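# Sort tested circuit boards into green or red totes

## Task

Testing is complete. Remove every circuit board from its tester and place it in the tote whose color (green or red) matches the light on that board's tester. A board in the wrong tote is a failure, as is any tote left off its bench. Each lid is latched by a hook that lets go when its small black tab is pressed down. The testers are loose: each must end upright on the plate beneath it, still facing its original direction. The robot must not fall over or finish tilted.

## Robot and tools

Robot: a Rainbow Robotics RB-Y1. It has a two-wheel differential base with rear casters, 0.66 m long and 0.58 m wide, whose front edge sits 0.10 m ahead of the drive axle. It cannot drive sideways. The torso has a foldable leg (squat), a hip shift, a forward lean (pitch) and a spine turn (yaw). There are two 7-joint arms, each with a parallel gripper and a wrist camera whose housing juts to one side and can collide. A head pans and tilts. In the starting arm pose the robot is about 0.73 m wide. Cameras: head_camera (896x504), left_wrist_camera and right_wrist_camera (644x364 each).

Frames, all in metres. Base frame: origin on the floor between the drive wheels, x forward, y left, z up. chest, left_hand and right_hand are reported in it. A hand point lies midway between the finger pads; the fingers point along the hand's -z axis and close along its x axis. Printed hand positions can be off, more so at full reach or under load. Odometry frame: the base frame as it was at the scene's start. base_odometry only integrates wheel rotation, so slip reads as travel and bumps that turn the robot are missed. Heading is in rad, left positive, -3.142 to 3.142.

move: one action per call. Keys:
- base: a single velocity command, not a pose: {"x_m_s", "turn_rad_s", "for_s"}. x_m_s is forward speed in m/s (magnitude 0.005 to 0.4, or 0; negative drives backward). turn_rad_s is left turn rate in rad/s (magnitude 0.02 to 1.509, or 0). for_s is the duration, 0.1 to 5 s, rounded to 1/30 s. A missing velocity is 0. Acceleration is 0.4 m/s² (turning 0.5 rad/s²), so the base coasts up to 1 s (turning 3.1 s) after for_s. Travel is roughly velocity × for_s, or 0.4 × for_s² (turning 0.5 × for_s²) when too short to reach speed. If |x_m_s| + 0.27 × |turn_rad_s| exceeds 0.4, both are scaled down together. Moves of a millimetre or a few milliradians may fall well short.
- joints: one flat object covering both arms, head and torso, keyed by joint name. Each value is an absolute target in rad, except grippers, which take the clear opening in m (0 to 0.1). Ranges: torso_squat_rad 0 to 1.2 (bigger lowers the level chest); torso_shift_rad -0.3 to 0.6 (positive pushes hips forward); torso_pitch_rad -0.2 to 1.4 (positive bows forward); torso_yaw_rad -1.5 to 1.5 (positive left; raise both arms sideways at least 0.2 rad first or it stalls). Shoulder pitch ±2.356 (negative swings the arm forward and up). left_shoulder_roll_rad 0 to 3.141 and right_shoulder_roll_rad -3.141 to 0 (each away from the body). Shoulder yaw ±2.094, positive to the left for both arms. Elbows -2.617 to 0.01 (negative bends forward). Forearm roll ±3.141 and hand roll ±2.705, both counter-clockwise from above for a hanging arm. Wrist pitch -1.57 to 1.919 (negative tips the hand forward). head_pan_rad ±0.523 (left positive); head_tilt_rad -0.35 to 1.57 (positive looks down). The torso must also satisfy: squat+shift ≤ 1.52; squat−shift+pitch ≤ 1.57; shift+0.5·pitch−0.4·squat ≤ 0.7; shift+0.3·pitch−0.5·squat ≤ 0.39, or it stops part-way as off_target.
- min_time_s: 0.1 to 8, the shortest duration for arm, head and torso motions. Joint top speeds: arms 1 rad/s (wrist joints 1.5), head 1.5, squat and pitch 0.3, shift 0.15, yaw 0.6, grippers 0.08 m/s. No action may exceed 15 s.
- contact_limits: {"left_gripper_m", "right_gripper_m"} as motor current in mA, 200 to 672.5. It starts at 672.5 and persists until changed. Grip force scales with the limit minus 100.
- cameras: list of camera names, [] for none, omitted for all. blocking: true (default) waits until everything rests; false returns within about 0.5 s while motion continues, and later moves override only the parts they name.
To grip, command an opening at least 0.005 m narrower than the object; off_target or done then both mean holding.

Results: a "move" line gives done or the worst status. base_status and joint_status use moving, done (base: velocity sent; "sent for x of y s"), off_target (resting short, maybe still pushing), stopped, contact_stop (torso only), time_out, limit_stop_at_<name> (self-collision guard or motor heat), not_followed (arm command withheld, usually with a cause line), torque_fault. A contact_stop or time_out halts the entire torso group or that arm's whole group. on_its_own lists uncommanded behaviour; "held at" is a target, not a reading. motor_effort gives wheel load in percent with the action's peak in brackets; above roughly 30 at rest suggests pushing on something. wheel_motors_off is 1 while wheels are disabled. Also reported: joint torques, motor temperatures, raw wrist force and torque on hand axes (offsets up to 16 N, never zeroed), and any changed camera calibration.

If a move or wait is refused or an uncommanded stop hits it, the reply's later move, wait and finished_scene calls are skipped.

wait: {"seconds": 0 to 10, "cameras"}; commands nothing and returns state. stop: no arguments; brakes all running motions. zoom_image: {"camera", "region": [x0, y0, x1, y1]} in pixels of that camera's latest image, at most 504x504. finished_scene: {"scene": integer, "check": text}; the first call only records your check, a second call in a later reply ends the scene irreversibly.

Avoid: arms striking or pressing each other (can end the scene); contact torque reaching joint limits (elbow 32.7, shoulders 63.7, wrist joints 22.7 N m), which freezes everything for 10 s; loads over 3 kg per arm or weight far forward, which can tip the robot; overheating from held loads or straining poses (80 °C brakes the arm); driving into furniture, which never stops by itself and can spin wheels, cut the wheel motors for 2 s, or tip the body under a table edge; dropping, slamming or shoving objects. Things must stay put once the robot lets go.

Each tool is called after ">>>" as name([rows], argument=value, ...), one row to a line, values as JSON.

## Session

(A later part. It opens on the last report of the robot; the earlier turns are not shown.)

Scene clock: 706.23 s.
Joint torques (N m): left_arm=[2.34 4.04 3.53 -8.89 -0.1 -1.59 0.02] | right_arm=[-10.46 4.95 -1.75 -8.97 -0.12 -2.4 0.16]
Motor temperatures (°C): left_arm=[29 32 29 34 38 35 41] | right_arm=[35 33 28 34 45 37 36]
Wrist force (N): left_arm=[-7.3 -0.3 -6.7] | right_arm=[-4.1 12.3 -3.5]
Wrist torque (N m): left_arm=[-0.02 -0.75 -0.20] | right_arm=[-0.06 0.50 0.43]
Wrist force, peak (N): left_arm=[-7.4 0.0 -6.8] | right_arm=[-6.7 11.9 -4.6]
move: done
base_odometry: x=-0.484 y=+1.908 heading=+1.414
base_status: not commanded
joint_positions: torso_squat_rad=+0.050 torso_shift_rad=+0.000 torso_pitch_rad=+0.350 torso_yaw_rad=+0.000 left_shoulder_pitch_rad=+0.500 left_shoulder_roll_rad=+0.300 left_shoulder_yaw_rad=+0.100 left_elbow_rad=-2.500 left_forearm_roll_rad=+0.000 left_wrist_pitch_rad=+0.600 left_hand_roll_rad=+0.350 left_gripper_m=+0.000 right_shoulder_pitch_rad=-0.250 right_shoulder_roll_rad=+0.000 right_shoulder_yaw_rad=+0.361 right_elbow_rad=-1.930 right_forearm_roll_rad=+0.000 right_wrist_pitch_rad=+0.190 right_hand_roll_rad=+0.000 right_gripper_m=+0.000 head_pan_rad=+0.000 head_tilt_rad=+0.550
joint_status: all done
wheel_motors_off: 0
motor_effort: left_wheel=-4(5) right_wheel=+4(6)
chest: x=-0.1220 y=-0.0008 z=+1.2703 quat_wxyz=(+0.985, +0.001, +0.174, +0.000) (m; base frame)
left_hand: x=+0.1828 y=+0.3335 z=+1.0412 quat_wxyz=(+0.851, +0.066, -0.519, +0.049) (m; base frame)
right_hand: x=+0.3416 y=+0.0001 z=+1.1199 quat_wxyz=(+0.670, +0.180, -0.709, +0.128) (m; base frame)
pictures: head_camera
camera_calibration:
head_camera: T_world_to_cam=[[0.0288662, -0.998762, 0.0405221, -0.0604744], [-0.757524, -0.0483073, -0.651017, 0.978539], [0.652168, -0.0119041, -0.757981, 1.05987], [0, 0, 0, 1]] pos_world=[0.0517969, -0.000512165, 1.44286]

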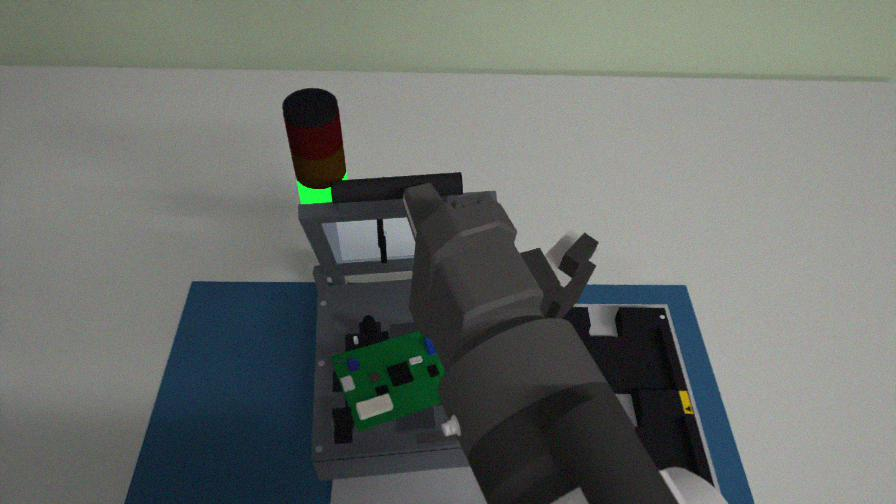

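>>> move(joints={"right_shoulder_pitch_rad":-0.35,"right_shoulder_yaw_rad":0.32,"right_elbow_rad":-1.9}, min_time_s=3, cameras=["head_camera"])

>>> move(joints={"right_shoulder_pitch_rad":-0.43,"right_shoulder_yaw_rad":0.28,"right_elbow_rad":-1.83,"right_wrist_pitch_rad":0.25}, min_time_s=3, cameras=["head_camera"])

>>> move(joints={"right_shoulder_pitch_rad":-0.5,"right_shoulder_yaw_rad":0.25,"right_elbow_rad":-1.75,"right_wrist_pitch_rad":0.35}, min_time_s=3, cameras=["head_camera"])

Scene clock: 718.53 s.
Joint torques (N m): left_arm=[2.38 3.95 3.57 -8.87 -0.18 -1.74 0.06] | right_arm=[-11.67 4.65 -1.18 -8.9 -0.19 -2.19 0.21]
Motor temperatures (°C): left_arm=[29 32 29 34 38 35 41] | right_arm=[35 33 28 34 45 37 36]
Wrist force (N): left_arm=[-7.4 -0.5 -6.3] | right_arm=[-3.9 10.7 -5.7]
Wrist torque (N m): left_arm=[0.02 -0.75 -0.19] | right_arm=[-0.13 0.51 0.45]
Wrist force, peak (N): left_arm=[-7.6 -0.3 -6.7] | right_arm=[-4.3 12.7 -3.7]
move: done
base_odometry: x=-0.484 y=+1.908 heading=+1.414
base_status: not commanded
joint_positions: torso_squat_rad=+0.050 torso_shift_rad=+0.000 torso_pitch_rad=+0.350 torso_yaw_rad=+0.000 left_shoulder_pitch_rad=+0.500 left_shoulder_roll_rad=+0.300 left_shoulder_yaw_rad=+0.100 left_elbow_rad=-2.500 left_forearm_roll_rad=+0.000 left_wrist_pitch_rad=+0.600 left_hand_roll_rad=+0.350 left_gripper_m=+0.000 right_shoulder_pitch_rad=-0.350 right_shoulder_roll_rad=+0.000 right_shoulder_yaw_rad=+0.320 right_elbow_rad=-1.900 right_forearm_roll_rad=+0.000 right_wrist_pitch_rad=+0.190 right_hand_roll_rad=+0.000 right_gripper_m=+0.000 head_pan_rad=+0.000 head_tilt_rad=+0.550
joint_status: all done
wheel_motors_off: 0
motor_effort: left_wheel=-4(5) right_wheel=+3(6)
chest: x=-0.1220 y=-0.0008 z=+1.2703 quat_wxyz=(+0.985, +0.001, +0.174, +0.000) (m; base frame)
left_hand: x=+0.1828 y=+0.3335 z=+1.0412 quat_wxyz=(+0.851, +0.066, -0.519, +0.049) (m; base frame)
right_hand: x=+0.3647 y=-0.0002 z=+1.1492 quat_wxyz=(+0.647, +0.172, -0.731, +0.133) (m; base frame)
pictures: head_camera
camera_calibration:
head_camera: T_world_to_cam=[[0.0288661, -0.998762, 0.0405221, -0.0604745], [-0.757524, -0.0483072, -0.651017, 0.978539], [0.652168, -0.0119041, -0.757981, 1.05987], [0, 0, 0, 1]] pos_world=[0.0517969, -0.000512279, 1.44286]

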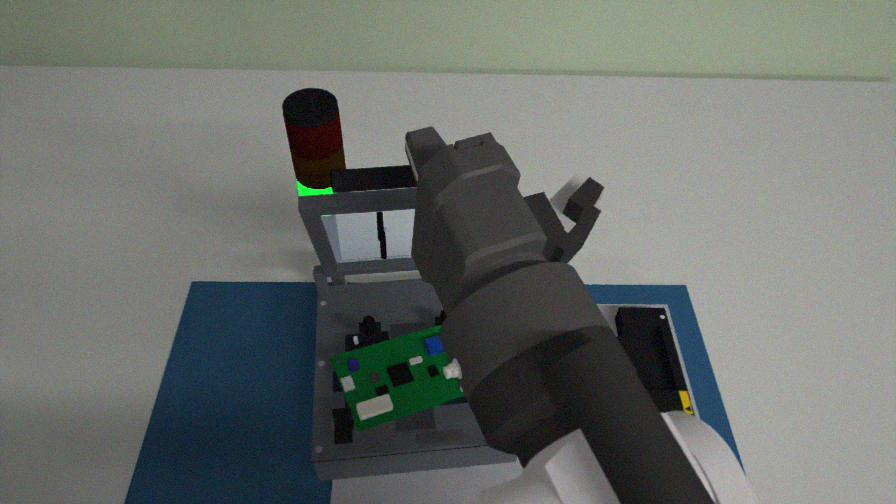

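Scene clock: 721.83 s.
Joint torques (N m): left_arm=[2.27 4.13 3.55 -8.87 -0.1 -1.59 0] | right_arm=[-12.18 4.21 -1.97 -7.95 -0.13 -1.34 0.21]
Motor temperatures (°C): left_arm=[29 32 29 34 38 35 41] | right_arm=[35 33 28 34 45 37 36]
Wrist force (N): left_arm=[-7.2 -0.4 -6.6] | right_arm=[-1.8 11.3 -5.9]
Wrist torque (N m): left_arm=[0.00 -0.75 -0.18] | right_arm=[-0.11 0.51 0.45]
Wrist force, peak (N): left_arm=[-7.4 -0.4 -6.7] | right_arm=[-4.3 10.8 -6.5]
move: done
base_odometry: x=-0.484 y=+1.908 heading=+1.414
base_status: not commanded
joint_positions: torso_squat_rad=+0.050 torso_shift_rad=+0.000 torso_pitch_rad=+0.350 torso_yaw_rad=+0.000 left_shoulder_pitch_rad=+0.500 left_shoulder_roll_rad=+0.300 left_shoulder_yaw_rad=+0.100 left_elbow_rad=-2.500 left_forearm_roll_rad=+0.000 left_wrist_pitch_rad=+0.600 left_hand_roll_rad=+0.350 left_gripper_m=+0.000 right_shoulder_pitch_rad=-0.430 right_shoulder_roll_rad=+0.000 right_shoulder_yaw_rad=+0.280 right_elbow_rad=-1.831 right_forearm_roll_rad=+0.000 right_wrist_pitch_rad=+0.250 right_hand_roll_rad=+0.000 right_gripper_m=+0.000 head_pan_rad=+0.000 head_tilt_rad=+0.550
joint_status: all done
wheel_motors_off: 0
motor_effort: left_wheel=-3(6) right_wheel=+5(6)
chest: x=-0.1220 y=-0.0008 z=+1.2703 quat_wxyz=(+0.985, +0.001, +0.174, +0.000) (m; base frame)
left_hand: x=+0.1828 y=+0.3335 z=+1.0412 quat_wxyz=(+0.851, +0.066, -0.519, +0.049) (m; base frame)
right_hand: x=+0.3884 y=-0.0014 z=+1.1391 quat_wxyz=(+0.667, +0.156, -0.715, +0.141) (m; base frame)
pictures: head_camera
camera_calibration:
head_camera: T_world_to_cam=[[0.0288661, -0.998762, 0.0405222, -0.0604746], [-0.757524, -0.0483073, -0.651017, 0.978539], [0.652168, -0.0119043, -0.757981, 1.05987], [0, 0, 0, 1]] pos_world=[0.0517969, -0.000512093, 1.44286]

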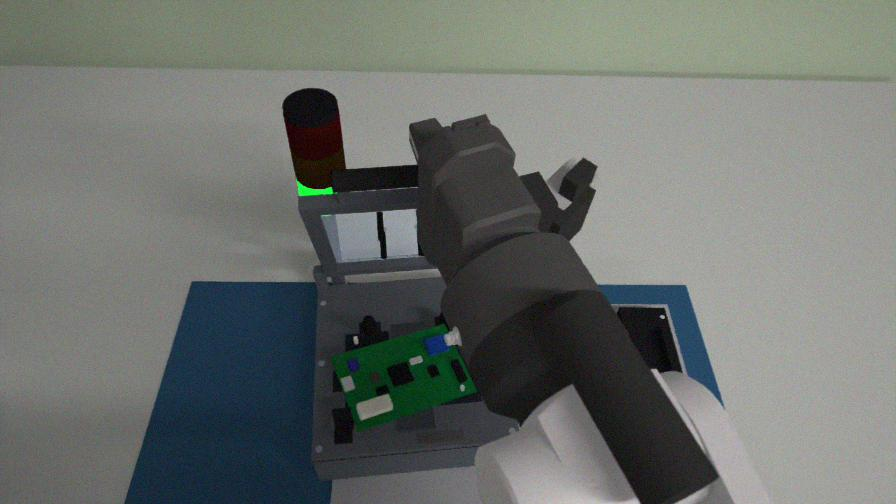

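Scene clock: 733.57 s.
Joint torques (N m): left_arm=[2.28 4.04 3.43 -8.88 -0.1 -1.55 -0.01] | right_arm=[2.8 -0.21 -1.64 6.9 -0.34 5.9 -0.28]
Motor temperatures (°C): left_arm=[29 32 29 34 38 35 41] | right_arm=[35 33 28 34 45 37 36]
Wrist force (N): left_arm=[-7.2 -0.2 -6.7] | right_arm=[32.5 14.0 4.2]
Wrist torque (N m): left_arm=[-0.02 -0.74 -0.18] | right_arm=[-0.25 1.19 0.88]
Wrist force, peak (N): left_arm=[-7.5 -0.6 -6.9] | right_arm=[65.4 8.8 11.5]
move: torque_fault
TORQUE FAULT: right_elbow_rad reached its load limit. The robot stopped for 10 seconds, dropped its targets and accepts commands again. The stop added 9.2 s to the call.
base_odometry: x=-0.484 y=+1.908 heading=+1.414
base_status: not commanded
joint_positions: torso_squat_rad=+0.050 torso_shift_rad=-0.001 torso_pitch_rad=+0.348 torso_yaw_rad=+0.000 left_shoulder_pitch_rad=+0.500 left_shoulder_roll_rad=+0.300 left_shoulder_yaw_rad=+0.100 left_elbow_rad=-2.500 left_forearm_roll_rad=+0.000 left_wrist_pitch_rad=+0.600 left_hand_roll_rad=+0.350 left_gripper_m=+0.000 right_shoulder_pitch_rad=-0.483 right_shoulder_roll_rad=+0.003 right_shoulder_yaw_rad=+0.263 right_elbow_rad=-1.791 right_forearm_roll_rad=+0.000 right_wrist_pitch_rad=+0.304 right_hand_roll_rad=+0.000 right_gripper_m=+0.000 head_pan_rad=+0.000 head_tilt_rad=+0.550
joint_status: right_shoulder_pitch_rad torque_fault (moved -0.053 of -0.070); right_elbow_rad torque_fault (moved +0.039 of +0.081); right_wrist_pitch_rad torque_fault (moved +0.054 of +0.100); the others done
wheel_motors_off: 0
on_its_own: right_shoulder_pitch_rad is held at -0.479, not at your -0.500, since a torque_fault; right_elbow_rad is held at -1.787, not at your -1.750, since a torque_fault; right_wrist_pitch_rad is held at +0.306, not at your +0.350, since a torque_fault
motor_effort: left_wheel=-1(5) right_wheel=+5(10)
chest: x=-0.1230 y=-0.0008 z=+1.2705 quat_wxyz=(+0.985, +0.000, +0.173, +0.000) (m; base frame)
left_hand: x=+0.1822 y=+0.3336 z=+1.0419 quat_wxyz=(+0.850, +0.066, -0.520, +0.049) (m; base frame)
right_hand: x=+0.4004 y=+0.0019 z=+1.1349 quat_wxyz=(+0.681, +0.149, -0.701, +0.149) (m; base frame)
pictures: head_camera
camera_calibration:
head_camera: T_world_to_cam=[[0.0287786, -0.99876, 0.0406343, -0.0605682], [-0.756304, -0.0483365, -0.652433, 0.979798], [0.653588, -0.0119557, -0.756756, 1.05934], [0, 0, 0, 1]] pos_world=[0.0503972, -0.000467926, 1.44338]

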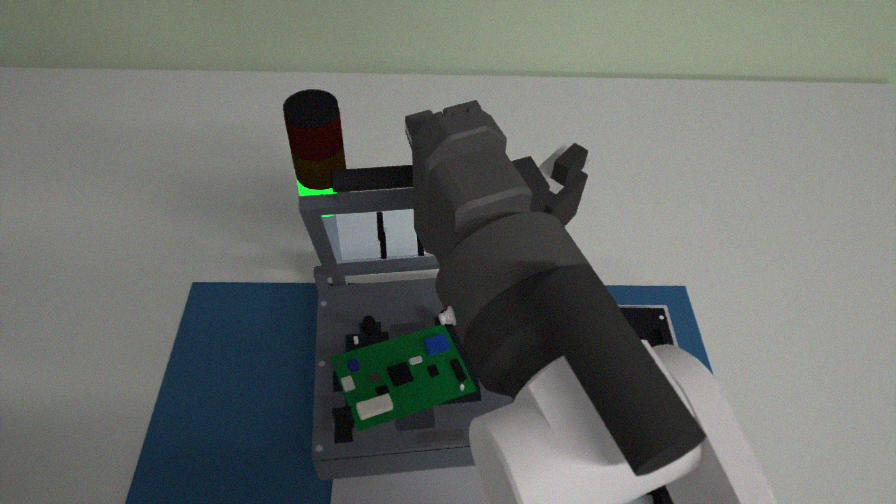

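>>> move(joints={"right_shoulder_pitch_rad":-0.43,"right_elbow_rad":-1.95,"right_wrist_pitch_rad":0.2,"torso_pitch_rad":0.35}, min_time_s=2)

>>> move(joints={"right_shoulder_pitch_rad":-0.15,"right_shoulder_yaw_rad":0.38,"right_elbow_rad":-2.1,"right_wrist_pitch_rad":0.2}, min_time_s=2)

>>> move(joints={"right_shoulder_pitch_rad":-0.23,"right_shoulder_yaw_rad":0.35,"right_elbow_rad":-1.88,"right_wrist_pitch_rad":0.2}, min_time_s=2, cameras=["head_camera"])

>>> move(joints={"right_shoulder_pitch_rad":-0.36,"right_shoulder_yaw_rad":0.30,"right_elbow_rad":-1.78,"right_wrist_pitch_rad":0.2}, min_time_s=3, cameras=["head_camera"])

Scene clock: 752.50 s.
Joint torques (N m): left_arm=[2.19 3.91 3.62 -8.97 -0.08 -1.59 0.04] | right_arm=[-9.94 1.86 -1.38 -9.91 -0.04 -2.27 -0.27]
Motor temperatures (°C): left_arm=[29 32 29 34 38 35 41] | right_arm=[35 33 28 34 45 38 36]
Wrist force (N): left_arm=[-7.5 -0.6 -6.6] | right_arm=[-4.0 10.8 -5.3]
Wrist torque (N m): left_arm=[0.02 -0.78 -0.19] | right_arm=[-0.12 0.49 0.44]
Wrist force, peak (N): left_arm=[-7.6 -0.4 -6.8] | right_arm=[33.1 14.2 4.1]
move: done
base_odometry: x=-0.484 y=+1.908 heading=+1.414
base_status: not commanded
joint_positions: torso_squat_rad=+0.050 torso_shift_rad=+0.000 torso_pitch_rad=+0.350 torso_yaw_rad=+0.000 left_shoulder_pitch_rad=+0.500 left_shoulder_roll_rad=+0.300 left_shoulder_yaw_rad=+0.100 left_elbow_rad=-2.500 left_forearm_roll_rad=+0.000 left_wrist_pitch_rad=+0.600 left_hand_roll_rad=+0.350 left_gripper_m=+0.000 right_shoulder_pitch_rad=-0.431 right_shoulder_roll_rad=+0.002 right_shoulder_yaw_rad=+0.263 right_elbow_rad=-1.950 right_forearm_roll_rad=+0.000 right_wrist_pitch_rad=+0.200 right_hand_roll_rad=+0.000 right_gripper_m=+0.000 head_pan_rad=+0.000 head_tilt_rad=+0.550
joint_status: all done
wheel_motors_off: 0
motor_effort: left_wheel=-1(3) right_wheel=+6(8)
chest: x=-0.1221 y=-0.0008 z=+1.2703 quat_wxyz=(+0.985, +0.000, +0.174, +0.000) (m; base frame)
left_hand: x=+0.1828 y=+0.3336 z=+1.0412 quat_wxyz=(+0.851, +0.066, -0.519, +0.049) (m; base frame)
right_hand: x=+0.3792 y=-0.0150 z=+1.2080 quat_wxyz=(+0.605, +0.162, -0.770, +0.122) (m; base frame)
pictures: head_camera, left_wrist_camera, right_wrist_camera
camera_calibration:
head_camera: T_world_to_cam=[[0.0289084, -0.998758, 0.0405847, -0.0604968], [-0.757385, -0.0483825, -0.651174, 0.978687], [0.652328, -0.0119138, -0.757843, 1.05981], [0, 0, 0, 1]] pos_world=[0.0516491, -0.000443895, 1.44292]
left_wrist_camera: T_world_to_cam=[[0.464033, 0.0318138, 0.885247, -1.01851], [-0.287339, -0.939912, 0.184397, 0.208331], [0.83792, -0.339932, -0.427009, 0.473897], [0, 0, 0, 1]] pos_world=[0.135394, 0.389308, 1.06557]
right_wrist_camera: T_world_to_cam=[[0.22282, 0.126827, -0.966575, 1.08744], [-0.753583, 0.651402, -0.0882476, 0.435351], [0.618437, 0.748058, 0.24072, -0.442373], [0, 0, 0, 1]] pos_world=[0.359349, -0.0905854, 1.196]

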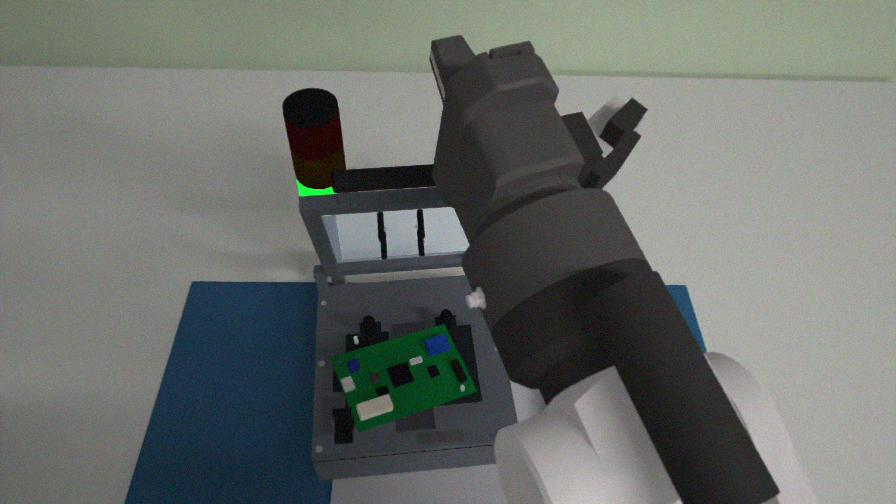

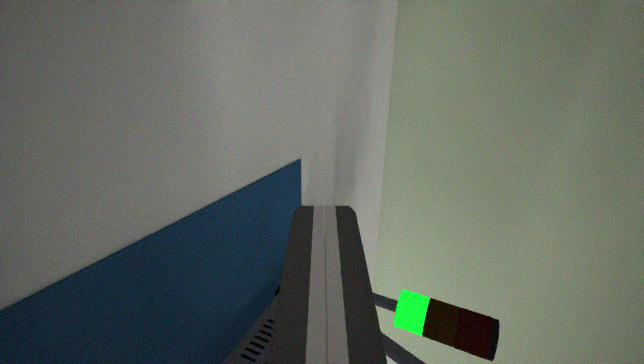

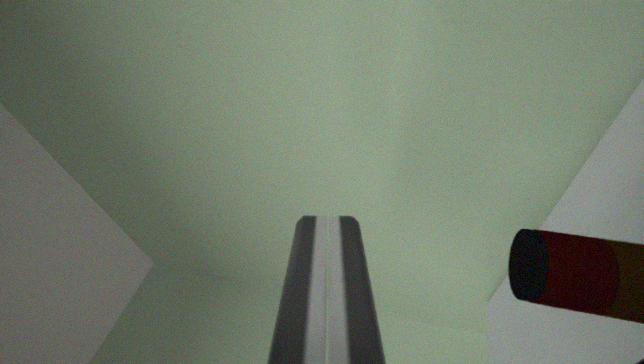

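Scene clock: 754.80 s.
Joint torques (N m): left_arm=[2.46 4.18 3.57 -8.84 -0.16 -1.62 0.04] | right_arm=[-5.29 2.97 1.77 -9.91 -0.08 -2.28 -0.25]
Motor temperatures (°C): left_arm=[29 32 29 34 38 35 41] | right_arm=[35 33 28 34 45 38 36]
Wrist force (N): left_arm=[-7.3 -0.3 -6.5] | right_arm=[-4.3 10.1 -5.5]
Wrist torque (N m): left_arm=[0.00 -0.75 -0.19] | right_arm=[-0.08 0.46 0.45]
Wrist force, peak (N): left_arm=[-7.4 -0.2 -6.6] | right_arm=[-4.1 11.0 -5.4]
move: done
base_odometry: x=-0.484 y=+1.908 heading=+1.414
base_status: not commanded
joint_positions: torso_squat_rad=+0.050 torso_shift_rad=+0.000 torso_pitch_rad=+0.350 torso_yaw_rad=+0.000 left_shoulder_pitch_rad=+0.500 left_shoulder_roll_rad=+0.300 left_shoulder_yaw_rad=+0.100 left_elbow_rad=-2.500 left_forearm_roll_rad=+0.000 left_wrist_pitch_rad=+0.600 left_hand_roll_rad=+0.350 left_gripper_m=+0.000 right_shoulder_pitch_rad=-0.150 right_shoulder_roll_rad=+0.002 right_shoulder_yaw_rad=+0.380 right_elbow_rad=-2.100 right_forearm_roll_rad=+0.000 right_wrist_pitch_rad=+0.200 right_hand_roll_rad=+0.000 right_gripper_m=+0.000 head_pan_rad=+0.000 head_tilt_rad=+0.550
joint_status: all done
wheel_motors_off: 0
motor_effort: left_wheel=-1(3) right_wheel=+5(8)
chest: x=-0.1221 y=-0.0008 z=+1.2703 quat_wxyz=(+0.985, +0.000, +0.174, +0.000) (m; base frame)
left_hand: x=+0.1828 y=+0.3336 z=+1.0412 quat_wxyz=(+0.851, +0.066, -0.519, +0.049) (m; base frame)
right_hand: x=+0.3170 y=-0.0172 z=+1.1584 quat_wxyz=(+0.647, +0.187, -0.732, +0.103) (m; base frame)
pictures: head_camera, left_wrist_camera, right_wrist_camera
camera_calibration:
head_camera: T_world_to_cam=[[0.0289087, -0.998758, 0.0405844, -0.0604964], [-0.757389, -0.0483825, -0.651169, 0.978681], [0.652324, -0.0119137, -0.757847, 1.05981], [0, 0, 0, 1]] pos_world=[0.0516519, -0.000443937, 1.44292]
left_wrist_camera: T_world_to_cam=[[0.464038, 0.0318135, 0.885244, -1.0185], [-0.287337, -0.939912, 0.184398, 0.20833], [0.837918, -0.339931, -0.427014, 0.473901], [0, 0, 0, 1]] pos_world=[0.135394, 0.389308, 1.06557]
right_wrist_camera: T_world_to_cam=[[0.0988949, 0.165946, -0.981163, 1.11058], [-0.769564, 0.63785, 0.0303137, 0.252986], [0.630865, 0.75207, 0.190786, -0.336362], [0, 0, 0, 1]] pos_world=[0.297058, -0.0926949, 1.14616]

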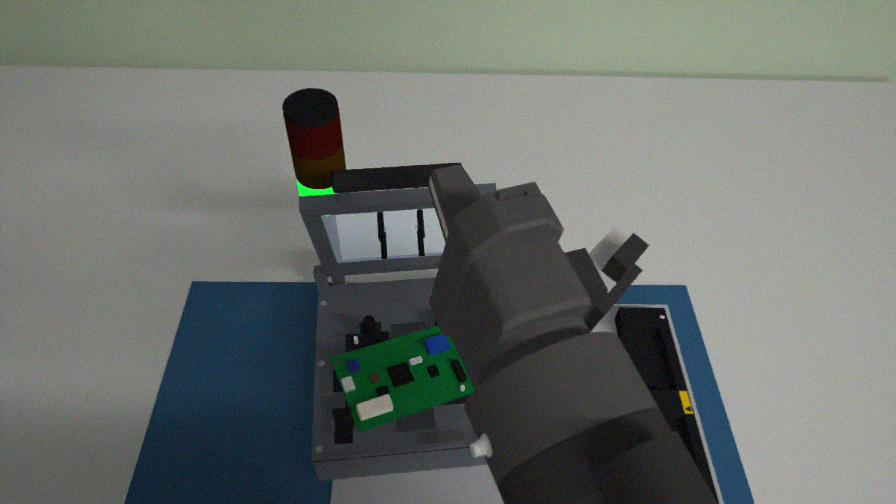

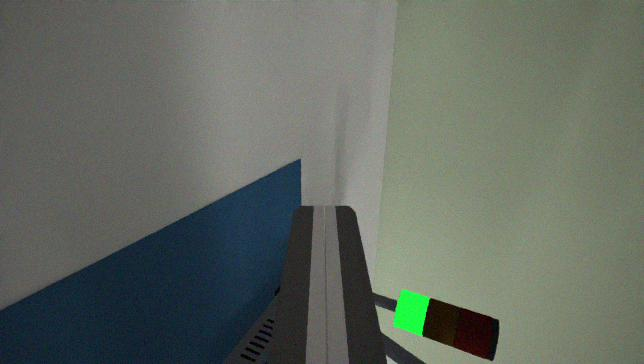

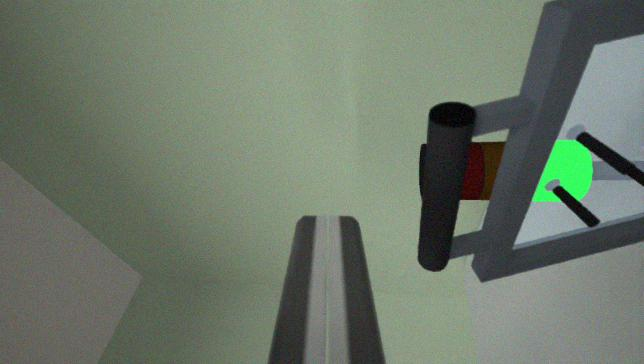

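Scene clock: 757.10 s.
Joint torques (N m): left_arm=[2.39 4.34 3.64 -8.88 -0.11 -1.65 0.07] | right_arm=[-9.56 3.02 -0.73 -9.05 -0.01 -2.27 -0.25]
Motor temperatures (°C): left_arm=[29 32 29 34 38 35 41] | right_arm=[35 33 28 34 45 38 36]
Wrist force (N): left_arm=[-7.1 -0.5 -6.6] | right_arm=[-4.0 10.4 -6.6]
Wrist torque (N m): left_arm=[0.02 -0.72 -0.20] | right_arm=[-0.10 0.50 0.45]
Wrist force, peak (N): left_arm=[-7.5 -0.3 -6.7] | right_arm=[-4.6 10.6 -6.6]
move: done
base_odometry: x=-0.484 y=+1.908 heading=+1.414
base_status: not commanded
joint_positions: torso_squat_rad=+0.050 torso_shift_rad=+0.000 torso_pitch_rad=+0.350 torso_yaw_rad=+0.000 left_shoulder_pitch_rad=+0.500 left_shoulder_roll_rad=+0.300 left_shoulder_yaw_rad=+0.100 left_elbow_rad=-2.500 left_forearm_roll_rad=+0.000 left_wrist_pitch_rad=+0.600 left_hand_roll_rad=+0.350 left_gripper_m=+0.000 right_shoulder_pitch_rad=-0.230 right_shoulder_roll_rad=+0.002 right_shoulder_yaw_rad=+0.350 right_elbow_rad=-1.880 right_forearm_roll_rad=+0.000 right_wrist_pitch_rad=+0.200 right_hand_roll_rad=+0.000 right_gripper_m=+0.000 head_pan_rad=+0.000 head_tilt_rad=+0.550
joint_status: all done
wheel_motors_off: 0
motor_effort: left_wheel=-1(2) right_wheel=+5(8)
chest: x=-0.1221 y=-0.0008 z=+1.2703 quat_wxyz=(+0.985, +0.000, +0.174, +0.000) (m; base frame)
left_hand: x=+0.1828 y=+0.3336 z=+1.0412 quat_wxyz=(+0.851, +0.066, -0.519, +0.049) (m; base frame)
right_hand: x=+0.3415 y=-0.0053 z=+1.0847 quat_wxyz=(+0.699, +0.171, -0.683, +0.127) (m; base frame)
pictures: head_camera
camera_calibration:
head_camera: T_world_to_cam=[[0.0289087, -0.998758, 0.0405843, -0.0604964], [-0.75739, -0.0483825, -0.651168, 0.97868], [0.652322, -0.0119137, -0.757848, 1.05981], [0, 0, 0, 1]] pos_world=[0.0516528, -0.000444014, 1.44292]

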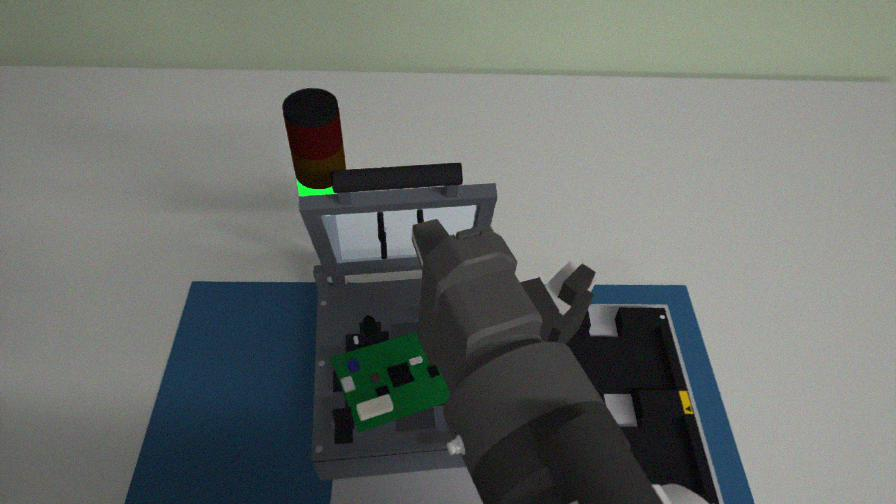

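Scene clock: 760.40 s.
Joint torques (N m): left_arm=[2.05 4.06 3.56 -9.01 -0.09 -1.59 0.14] | right_arm=[-11.24 3.24 -3.78 -8.06 0.04 -1.61 -0.31]
Motor temperatures (°C): left_arm=[29 32 29 34 38 35 41] | right_arm=[35 33 28 34 45 38 36]
Wrist force (N): left_arm=[-7.3 -0.3 -6.4] | right_arm=[-2.0 15.0 -3.7]
Wrist torque (N m): left_arm=[-0.01 -0.74 -0.19] | right_arm=[0.04 0.44 0.45]
Wrist force, peak (N): left_arm=[-7.2 -0.5 -7.0] | right_arm=[-2.2 15.6 -3.8]
move: done
base_odometry: x=-0.484 y=+1.908 heading=+1.414
base_status: not commanded
joint_positions: torso_squat_rad=+0.050 torso_shift_rad=+0.000 torso_pitch_rad=+0.350 torso_yaw_rad=+0.000 left_shoulder_pitch_rad=+0.500 left_shoulder_roll_rad=+0.300 left_shoulder_yaw_rad=+0.100 left_elbow_rad=-2.500 left_forearm_roll_rad=+0.000 left_wrist_pitch_rad=+0.600 left_hand_roll_rad=+0.350 left_gripper_m=+0.000 right_shoulder_pitch_rad=-0.360 right_shoulder_roll_rad=+0.002 right_shoulder_yaw_rad=+0.301 right_elbow_rad=-1.781 right_forearm_roll_rad=+0.000 right_wrist_pitch_rad=+0.200 right_hand_roll_rad=+0.000 right_gripper_m=+0.000 head_pan_rad=+0.000 head_tilt_rad=+0.550
joint_status: all done
wheel_motors_off: 0
motor_effort: left_wheel=-2(4) right_wheel=+5(7)
chest: x=-0.1221 y=-0.0008 z=+1.2703 quat_wxyz=(+0.985, +0.000, +0.174, +0.000) (m; base frame)
left_hand: x=+0.1828 y=+0.3336 z=+1.0412 quat_wxyz=(+0.851, +0.066, -0.519, +0.049) (m; base frame)
right_hand: x=+0.3753 y=-0.0029 z=+1.0937 quat_wxyz=(+0.691, +0.157, -0.692, +0.138) (m; base frame)
pictures: head_camera
camera_calibration:
head_camera: T_world_to_cam=[[0.028911, -0.998758, 0.0405832, -0.0604947], [-0.757406, -0.0483832, -0.651149, 0.978658], [0.652304, -0.0119125, -0.757864, 1.05982], [0, 0, 0, 1]] pos_world=[0.0516641, -0.000443842, 1.44291]

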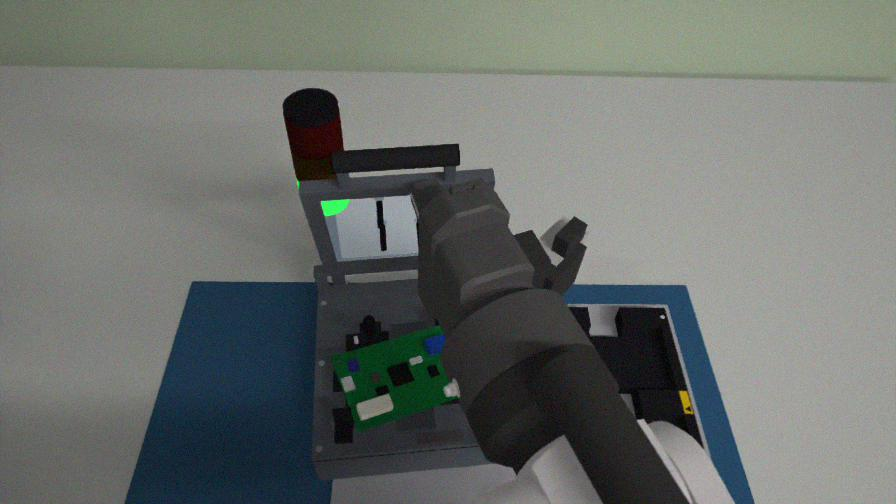

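Works, opening further.

>>> move(joints={"right_shoulder_pitch_rad":-0.48,"right_shoulder_yaw_rad":0.26,"right_elbow_rad":-1.67,"right_wrist_pitch_rad":0.2}, min_time_s=3, cameras=["head_camera"])

>>> move(joints={"right_shoulder_pitch_rad":-0.59,"right_shoulder_yaw_rad":0.22,"right_elbow_rad":-1.55,"right_wrist_pitch_rad":0.22}, min_time_s=3, cameras=["head_camera"])

Scene clock: 772.60 s.
Joint torques (N m): left_arm=[2.37 4.15 3.75 -8.94 -0.14 -1.58 0.05] | right_arm=[-14.23 3 -2.54 -8.92 0.02 -2.02 -0.29]
Motor temperatures (°C): left_arm=[29 32 29 34 38 35 41] | right_arm=[35 33 28 34 45 37 36]
Wrist force (N): left_arm=[-7.1 -0.2 -6.4] | right_arm=[-3.9 12.6 -4.2]
Wrist torque (N m): left_arm=[-0.02 -0.73 -0.17] | right_arm=[-0.09 0.49 0.43]
Wrist force, peak (N): left_arm=[-7.3 -0.5 -7.0] | right_arm=[5.8 17.8 -2.9]
move: done
base_odometry: x=-0.484 y=+1.908 heading=+1.414
base_status: not commanded
joint_positions: torso_squat_rad=+0.050 torso_shift_rad=+0.000 torso_pitch_rad=+0.350 torso_yaw_rad=+0.000 left_shoulder_pitch_rad=+0.500 left_shoulder_roll_rad=+0.300 left_shoulder_yaw_rad=+0.100 left_elbow_rad=-2.500 left_forearm_roll_rad=+0.000 left_wrist_pitch_rad=+0.600 left_hand_roll_rad=+0.350 left_gripper_m=+0.000 right_shoulder_pitch_rad=-0.480 right_shoulder_roll_rad=+0.002 right_shoulder_yaw_rad=+0.261 right_elbow_rad=-1.670 right_forearm_roll_rad=+0.000 right_wrist_pitch_rad=+0.200 right_hand_roll_rad=+0.000 right_gripper_m=+0.000 head_pan_rad=+0.000 head_tilt_rad=+0.550
joint_status: all done
wheel_motors_off: 0
motor_effort: left_wheel=-3(3) right_wheel=+6(7)
chest: x=-0.1220 y=-0.0008 z=+1.2703 quat_wxyz=(+0.985, +0.000, +0.174, +0.000) (m; base frame)
left_hand: x=+0.1828 y=+0.3336 z=+1.0412 quat_wxyz=(+0.851, +0.066, -0.519, +0.049) (m; base frame)
right_hand: x=+0.4057 y=+0.0017 z=+1.0974 quat_wxyz=(+0.689, +0.146, -0.694, +0.149) (m; base frame)
pictures: head_camera
camera_calibration:
head_camera: T_world_to_cam=[[0.028922, -0.998758, 0.0405765, -0.0604893], [-0.757416, -0.0483869, -0.651137, 0.97865], [0.652292, -0.0119011, -0.757875, 1.05982], [0, 0, 0, 1]] pos_world=[0.0516805, -0.000447225, 1.4429]

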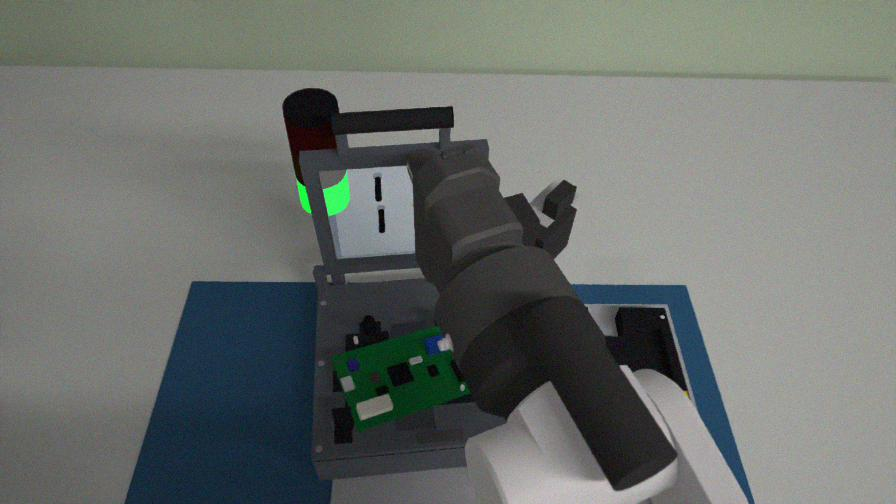

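Scene clock: 775.90 s.
Joint torques (N m): left_arm=[2.26 4.16 3.32 -8.92 -0.15 -1.62 0.06] | right_arm=[-16.45 0.51 -9.52 -4.97 0.38 0.1 -0.32]
Motor temperatures (°C): left_arm=[29 32 29 34 38 35 41] | right_arm=[35 33 28 34 45 37 36]
Wrist force (N): left_arm=[-7.3 -0.3 -6.4] | right_arm=[3.3 25.8 21.9]
Wrist torque (N m): left_arm=[-0.02 -0.75 -0.19] | right_arm=[0.12 0.28 0.52]
Wrist force, peak (N): left_arm=[-7.4 -0.5 -6.8] | right_arm=[3.4 25.8 22.4]
move: done
base_odometry: x=-0.484 y=+1.908 heading=+1.414
base_status: not commanded
joint_positions: torso_squat_rad=+0.050 torso_shift_rad=-0.001 torso_pitch_rad=+0.349 torso_yaw_rad=+0.000 left_shoulder_pitch_rad=+0.500 left_shoulder_roll_rad=+0.300 left_shoulder_yaw_rad=+0.100 left_elbow_rad=-2.500 left_forearm_roll_rad=+0.000 left_wrist_pitch_rad=+0.600 left_hand_roll_rad=+0.350 left_gripper_m=+0.000 right_shoulder_pitch_rad=-0.590 right_shoulder_roll_rad=+0.002 right_shoulder_yaw_rad=+0.222 right_elbow_rad=-1.551 right_forearm_roll_rad=+0.000 right_wrist_pitch_rad=+0.219 right_hand_roll_rad=+0.000 right_gripper_m=+0.000 head_pan_rad=+0.000 head_tilt_rad=+0.550
joint_status: all done
wheel_motors_off: 0
motor_effort: left_wheel=-2(3) right_wheel=+6(8)
chest: x=-0.1226 y=-0.0008 z=+1.2704 quat_wxyz=(+0.985, +0.001, +0.174, +0.000) (m; base frame)
left_hand: x=+0.1824 y=+0.3336 z=+1.0415 quat_wxyz=(+0.850, +0.066, -0.520, +0.049) (m; base frame)
right_hand: x=+0.4335 y=+0.0049 z=+1.0919 quat_wxyz=(+0.701, +0.134, -0.683, +0.158) (m; base frame)
pictures: head_camera
camera_calibration:
head_camera: T_world_to_cam=[[0.0288774, -0.99876, 0.040549, -0.0604834], [-0.756917, -0.0483443, -0.65172, 0.979058], [0.652873, -0.0118723, -0.757375, 1.0597], [0, 0, 0, 1]] pos_world=[0.0509639, -0.00049539, 1.44311]

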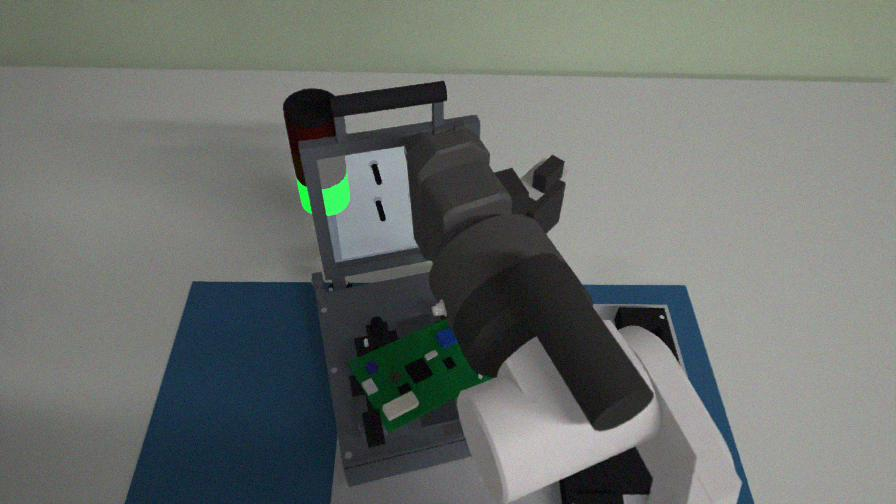

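>>> move(joints={"right_shoulder_pitch_rad":-0.36,"right_shoulder_yaw_rad":0.301,"right_elbow_rad":-1.781,"right_wrist_pitch_rad":0.2}, min_time_s=2)

>>> move(joints={"right_shoulder_pitch_rad":0.02,"right_shoulder_yaw_rad":0.367,"right_elbow_rad":-2.05,"right_wrist_pitch_rad":0.14}, min_time_s=2)

>>> move(joints={"right_shoulder_pitch_rad":0.3,"right_shoulder_yaw_rad":-0.2,"right_elbow_rad":-2.3,"right_wrist_pitch_rad":0.6}, cameras=["head_camera"])

>>> zoom_image(camera="head_camera", region=[250, 80, 600, 504])

Scene clock: 785.40 s.
Joint torques (N m): left_arm=[2.49 4.3 3.55 -8.93 -0.16 -1.57 0.05] | right_arm=[-9.16 2.47 1.25 -10.24 0.26 -2.35 -0.22]
Motor temperatures (°C): left_arm=[29 32 29 34 38 35 41] | right_arm=[35 33 28 33 45 37 36]
Wrist force (N): left_arm=[-7.3 -0.3 -6.6] | right_arm=[-4.1 10.9 -6.4]
Wrist torque (N m): left_arm=[-0.01 -0.76 -0.19] | right_arm=[-0.16 0.47 0.44]
Wrist force, peak (N): left_arm=[-7.3 -0.5 -6.9] | right_arm=[3.2 26.1 22.1]
move: done
base_odometry: x=-0.484 y=+1.908 heading=+1.414
base_status: not commanded
joint_positions: torso_squat_rad=+0.050 torso_shift_rad=+0.000 torso_pitch_rad=+0.350 torso_yaw_rad=+0.000 left_shoulder_pitch_rad=+0.500 left_shoulder_roll_rad=+0.300 left_shoulder_yaw_rad=+0.100 left_elbow_rad=-2.500 left_forearm_roll_rad=+0.000 left_wrist_pitch_rad=+0.600 left_hand_roll_rad=+0.350 left_gripper_m=+0.000 right_shoulder_pitch_rad=-0.360 right_shoulder_roll_rad=+0.002 right_shoulder_yaw_rad=+0.301 right_elbow_rad=-1.781 right_forearm_roll_rad=+0.000 right_wrist_pitch_rad=+0.200 right_hand_roll_rad=+0.000 right_gripper_m=+0.000 head_pan_rad=+0.000 head_tilt_rad=+0.550
joint_status: all done
wheel_motors_off: 0
motor_effort: left_wheel=-3(3) right_wheel=+6(7)
chest: x=-0.1221 y=-0.0008 z=+1.2703 quat_wxyz=(+0.985, +0.001, +0.174, +0.000) (m; base frame)
left_hand: x=+0.1828 y=+0.3336 z=+1.0412 quat_wxyz=(+0.851, +0.066, -0.519, +0.049) (m; base frame)
right_hand: x=+0.3754 y=-0.0029 z=+1.0942 quat_wxyz=(+0.690, +0.158, -0.693, +0.138) (m; base frame)
pictures: head_camera, left_wrist_camera, right_wrist_camera
camera_calibration:
head_camera: T_world_to_cam=[[0.0289106, -0.99876, 0.0405288, -0.0604653], [-0.757399, -0.0483476, -0.651159, 0.978675], [0.652311, -0.0118711, -0.757858, 1.05981], [0, 0, 0, 1]] pos_world=[0.051668, -0.000492612, 1.44291]
left_wrist_camera: T_world_to_cam=[[0.464072, 0.0317664, 0.885228, -1.01848], [-0.287324, -0.939924, 0.184356, 0.208352], [0.837903, -0.339901, -0.427066, 0.473941], [0, 0, 0, 1]] pos_world=[0.135397, 0.389282, 1.06558]
right_wrist_camera: T_world_to_cam=[[0.0045543, 0.0529209, -0.998588, 1.09353], [-0.771574, 0.635424, 0.0301558, 0.291699], [0.636123, 0.770348, 0.0437263, -0.212727], [0, 0, 0, 1]] pos_world=[0.355408, -0.0793489, 1.09249]

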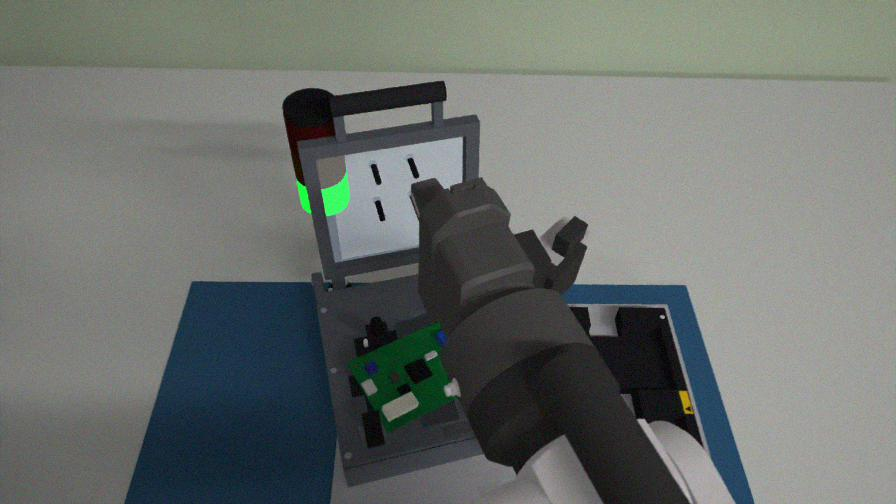

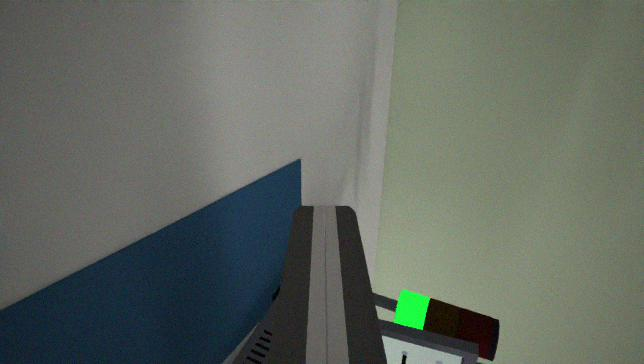

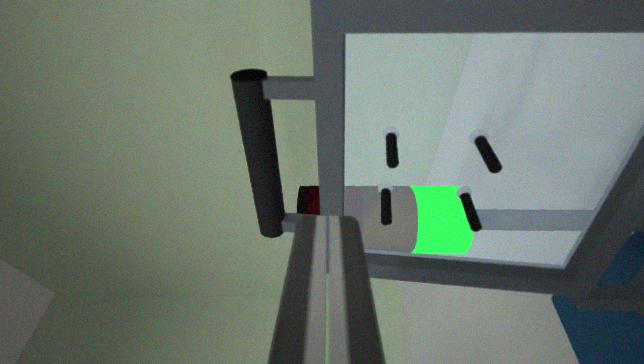

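Scene clock: 787.70 s.
Joint torques (N m): left_arm=[2.39 4.14 3.41 -8.87 -0.07 -1.61 0.06] | right_arm=[-3.61 2.38 2.34 -10.06 0.29 -2.3 -0.19]
Motor temperatures (°C): left_arm=[29 32 29 34 38 35 41] | right_arm=[35 33 28 34 45 37 36]
Wrist force (N): left_arm=[-7.1 -0.3 -6.6] | right_arm=[-4.2 10.0 -6.4]
Wrist torque (N m): left_arm=[-0.02 -0.70 -0.20] | right_arm=[-0.09 0.47 0.45]
Wrist force, peak (N): left_arm=[-7.3 -0.4 -6.8] | right_arm=[-4.1 10.7 -6.6]
move: done
base_odometry: x=-0.484 y=+1.908 heading=+1.414
base_status: not commanded
joint_positions: torso_squat_rad=+0.050 torso_shift_rad=+0.000 torso_pitch_rad=+0.350 torso_yaw_rad=+0.000 left_shoulder_pitch_rad=+0.500 left_shoulder_roll_rad=+0.300 left_shoulder_yaw_rad=+0.100 left_elbow_rad=-2.500 left_forearm_roll_rad=+0.000 left_wrist_pitch_rad=+0.600 left_hand_roll_rad=+0.350 left_gripper_m=+0.000 right_shoulder_pitch_rad=+0.020 right_shoulder_roll_rad=+0.002 right_shoulder_yaw_rad=+0.367 right_elbow_rad=-2.050 right_forearm_roll_rad=+0.000 right_wrist_pitch_rad=+0.140 right_hand_roll_rad=+0.000 right_gripper_m=+0.000 head_pan_rad=+0.000 head_tilt_rad=+0.550
joint_status: all done
wheel_motors_off: 0
motor_effort: left_wheel=+0(3) right_wheel=+6(7)
chest: x=-0.1220 y=-0.0008 z=+1.2703 quat_wxyz=(+0.985, +0.001, +0.174, +0.000) (m; base frame)
left_hand: x=+0.1828 y=+0.3336 z=+1.0412 quat_wxyz=(+0.851, +0.066, -0.519, +0.049) (m; base frame)
right_hand: x=+0.2942 y=-0.0478 z=+1.0794 quat_wxyz=(+0.705, +0.163, -0.686, +0.074) (m; base frame)
pictures: head_camera, left_wrist_camera, right_wrist_camera
camera_calibration:
head_camera: T_world_to_cam=[[0.0289107, -0.99876, 0.0405287, -0.0604651], [-0.757402, -0.0483475, -0.651157, 0.978672], [0.652309, -0.0118711, -0.75786, 1.05981], [0, 0, 0, 1]] pos_world=[0.0516695, -0.000492624, 1.44291]
left_wrist_camera: T_world_to_cam=[[0.464075, 0.0317663, 0.885226, -1.01848], [-0.287323, -0.939925, 0.184357, 0.208352], [0.837902, -0.339901, -0.427069, 0.473943], [0, 0, 0, 1]] pos_world=[0.135397, 0.389282, 1.06558]
right_wrist_camera: T_world_to_cam=[[-0.039295, 0.144378, -0.988742, 1.08813], [-0.712238, 0.689972, 0.129057, 0.136436], [0.700837, 0.709291, 0.0757187, -0.182248], [0, 0, 0, 1]] pos_world=[0.267658, -0.121971, 1.07207]

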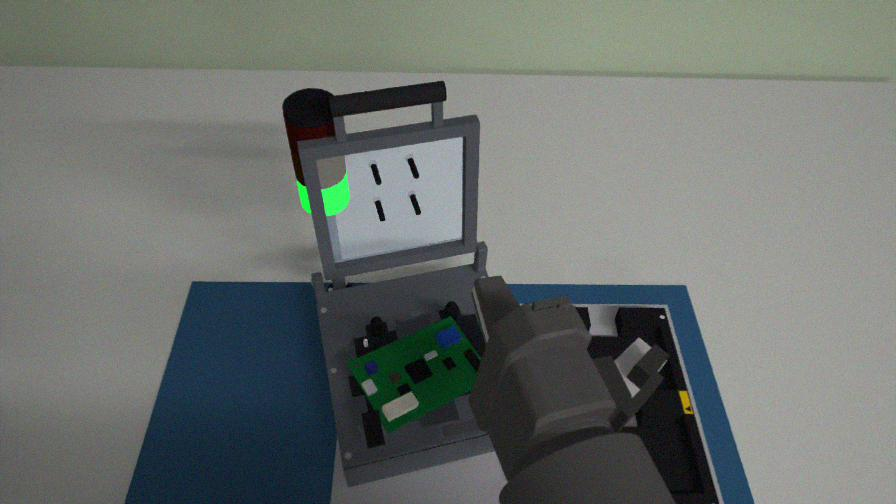

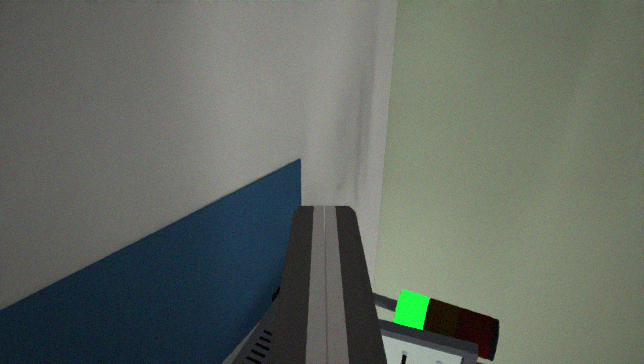

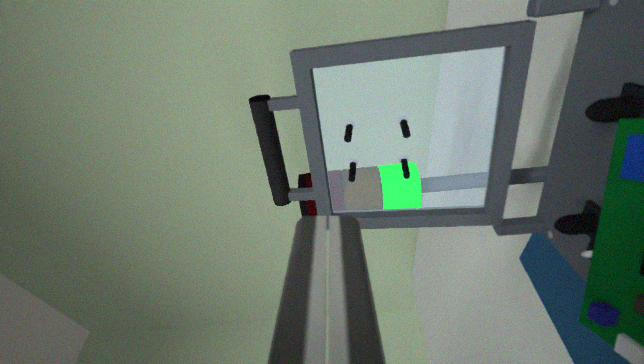

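Scene clock: 788.90 s.
Joint torques (N m): left_arm=[2.05 4.2 3.41 -8.93 -0.12 -1.55 0.07] | right_arm=[-0.31 -2.77 -1.69 -9.78 0.15 -2.1 -0.25]
Motor temperatures (°C): left_arm=[29 32 29 34 38 35 41] | right_arm=[35 33 28 34 45 37 36]
Wrist force (N): left_arm=[-7.1 -0.4 -6.7] | right_arm=[-3.3 11.9 -9.6]
Wrist torque (N m): left_arm=[0.00 -0.71 -0.19] | right_arm=[-0.17 0.57 0.49]
Wrist force, peak (N): left_arm=[-7.5 -0.4 -6.8] | right_arm=[-3.1 12.1 -9.5]
move: done
base_odometry: x=-0.484 y=+1.908 heading=+1.414
base_status: not commanded
joint_positions: torso_squat_rad=+0.050 torso_shift_rad=+0.000 torso_pitch_rad=+0.350 torso_yaw_rad=+0.000 left_shoulder_pitch_rad=+0.500 left_shoulder_roll_rad=+0.300 left_shoulder_yaw_rad=+0.100 left_elbow_rad=-2.500 left_forearm_roll_rad=+0.000 left_wrist_pitch_rad=+0.600 left_hand_roll_rad=+0.350 left_gripper_m=+0.000 right_shoulder_pitch_rad=+0.300 right_shoulder_roll_rad=+0.002 right_shoulder_yaw_rad=-0.200 right_elbow_rad=-2.300 right_forearm_roll_rad=+0.000 right_wrist_pitch_rad=+0.600 right_hand_roll_rad=+0.000 right_gripper_m=+0.000 head_pan_rad=+0.000 head_tilt_rad=+0.550
joint_status: all done
wheel_motors_off: 0
motor_effort: left_wheel=-1(4) right_wheel=+5(7)
chest: x=-0.1220 y=-0.0008 z=+1.2703 quat_wxyz=(+0.985, +0.000, +0.174, +0.000) (m; base frame)
left_hand: x=+0.1828 y=+0.3336 z=+1.0412 quat_wxyz=(+0.851, +0.066, -0.519, +0.049) (m; base frame)
right_hand: x=+0.2090 y=-0.3589 z=+0.9981 quat_wxyz=(+0.851, -0.135, -0.502, -0.067) (m; base frame)
pictures: head_camera
camera_calibration:
head_camera: T_world_to_cam=[[0.028903, -0.998758, 0.0405856, -0.0605049], [-0.757485, -0.0483772, -0.651057, 0.978591], [0.652212, -0.0119255, -0.757943, 1.05984], [0, 0, 0, 1]] pos_world=[0.0517734, -0.000449041, 1.44288]

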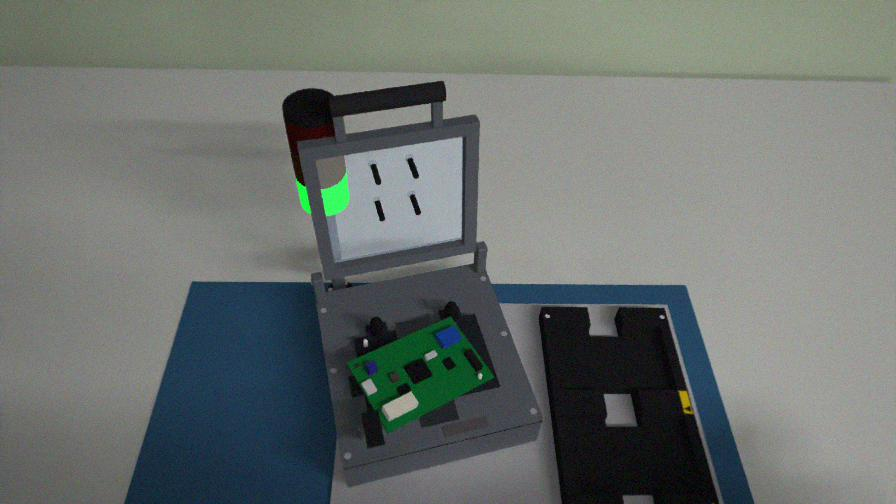

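Scaled by 1.189 from the camera's 896x504 image, which has a finer 1280x720 frame.

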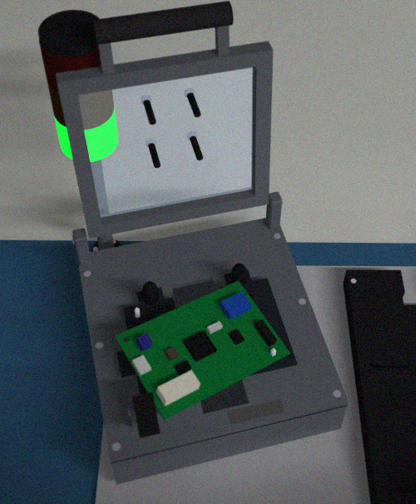

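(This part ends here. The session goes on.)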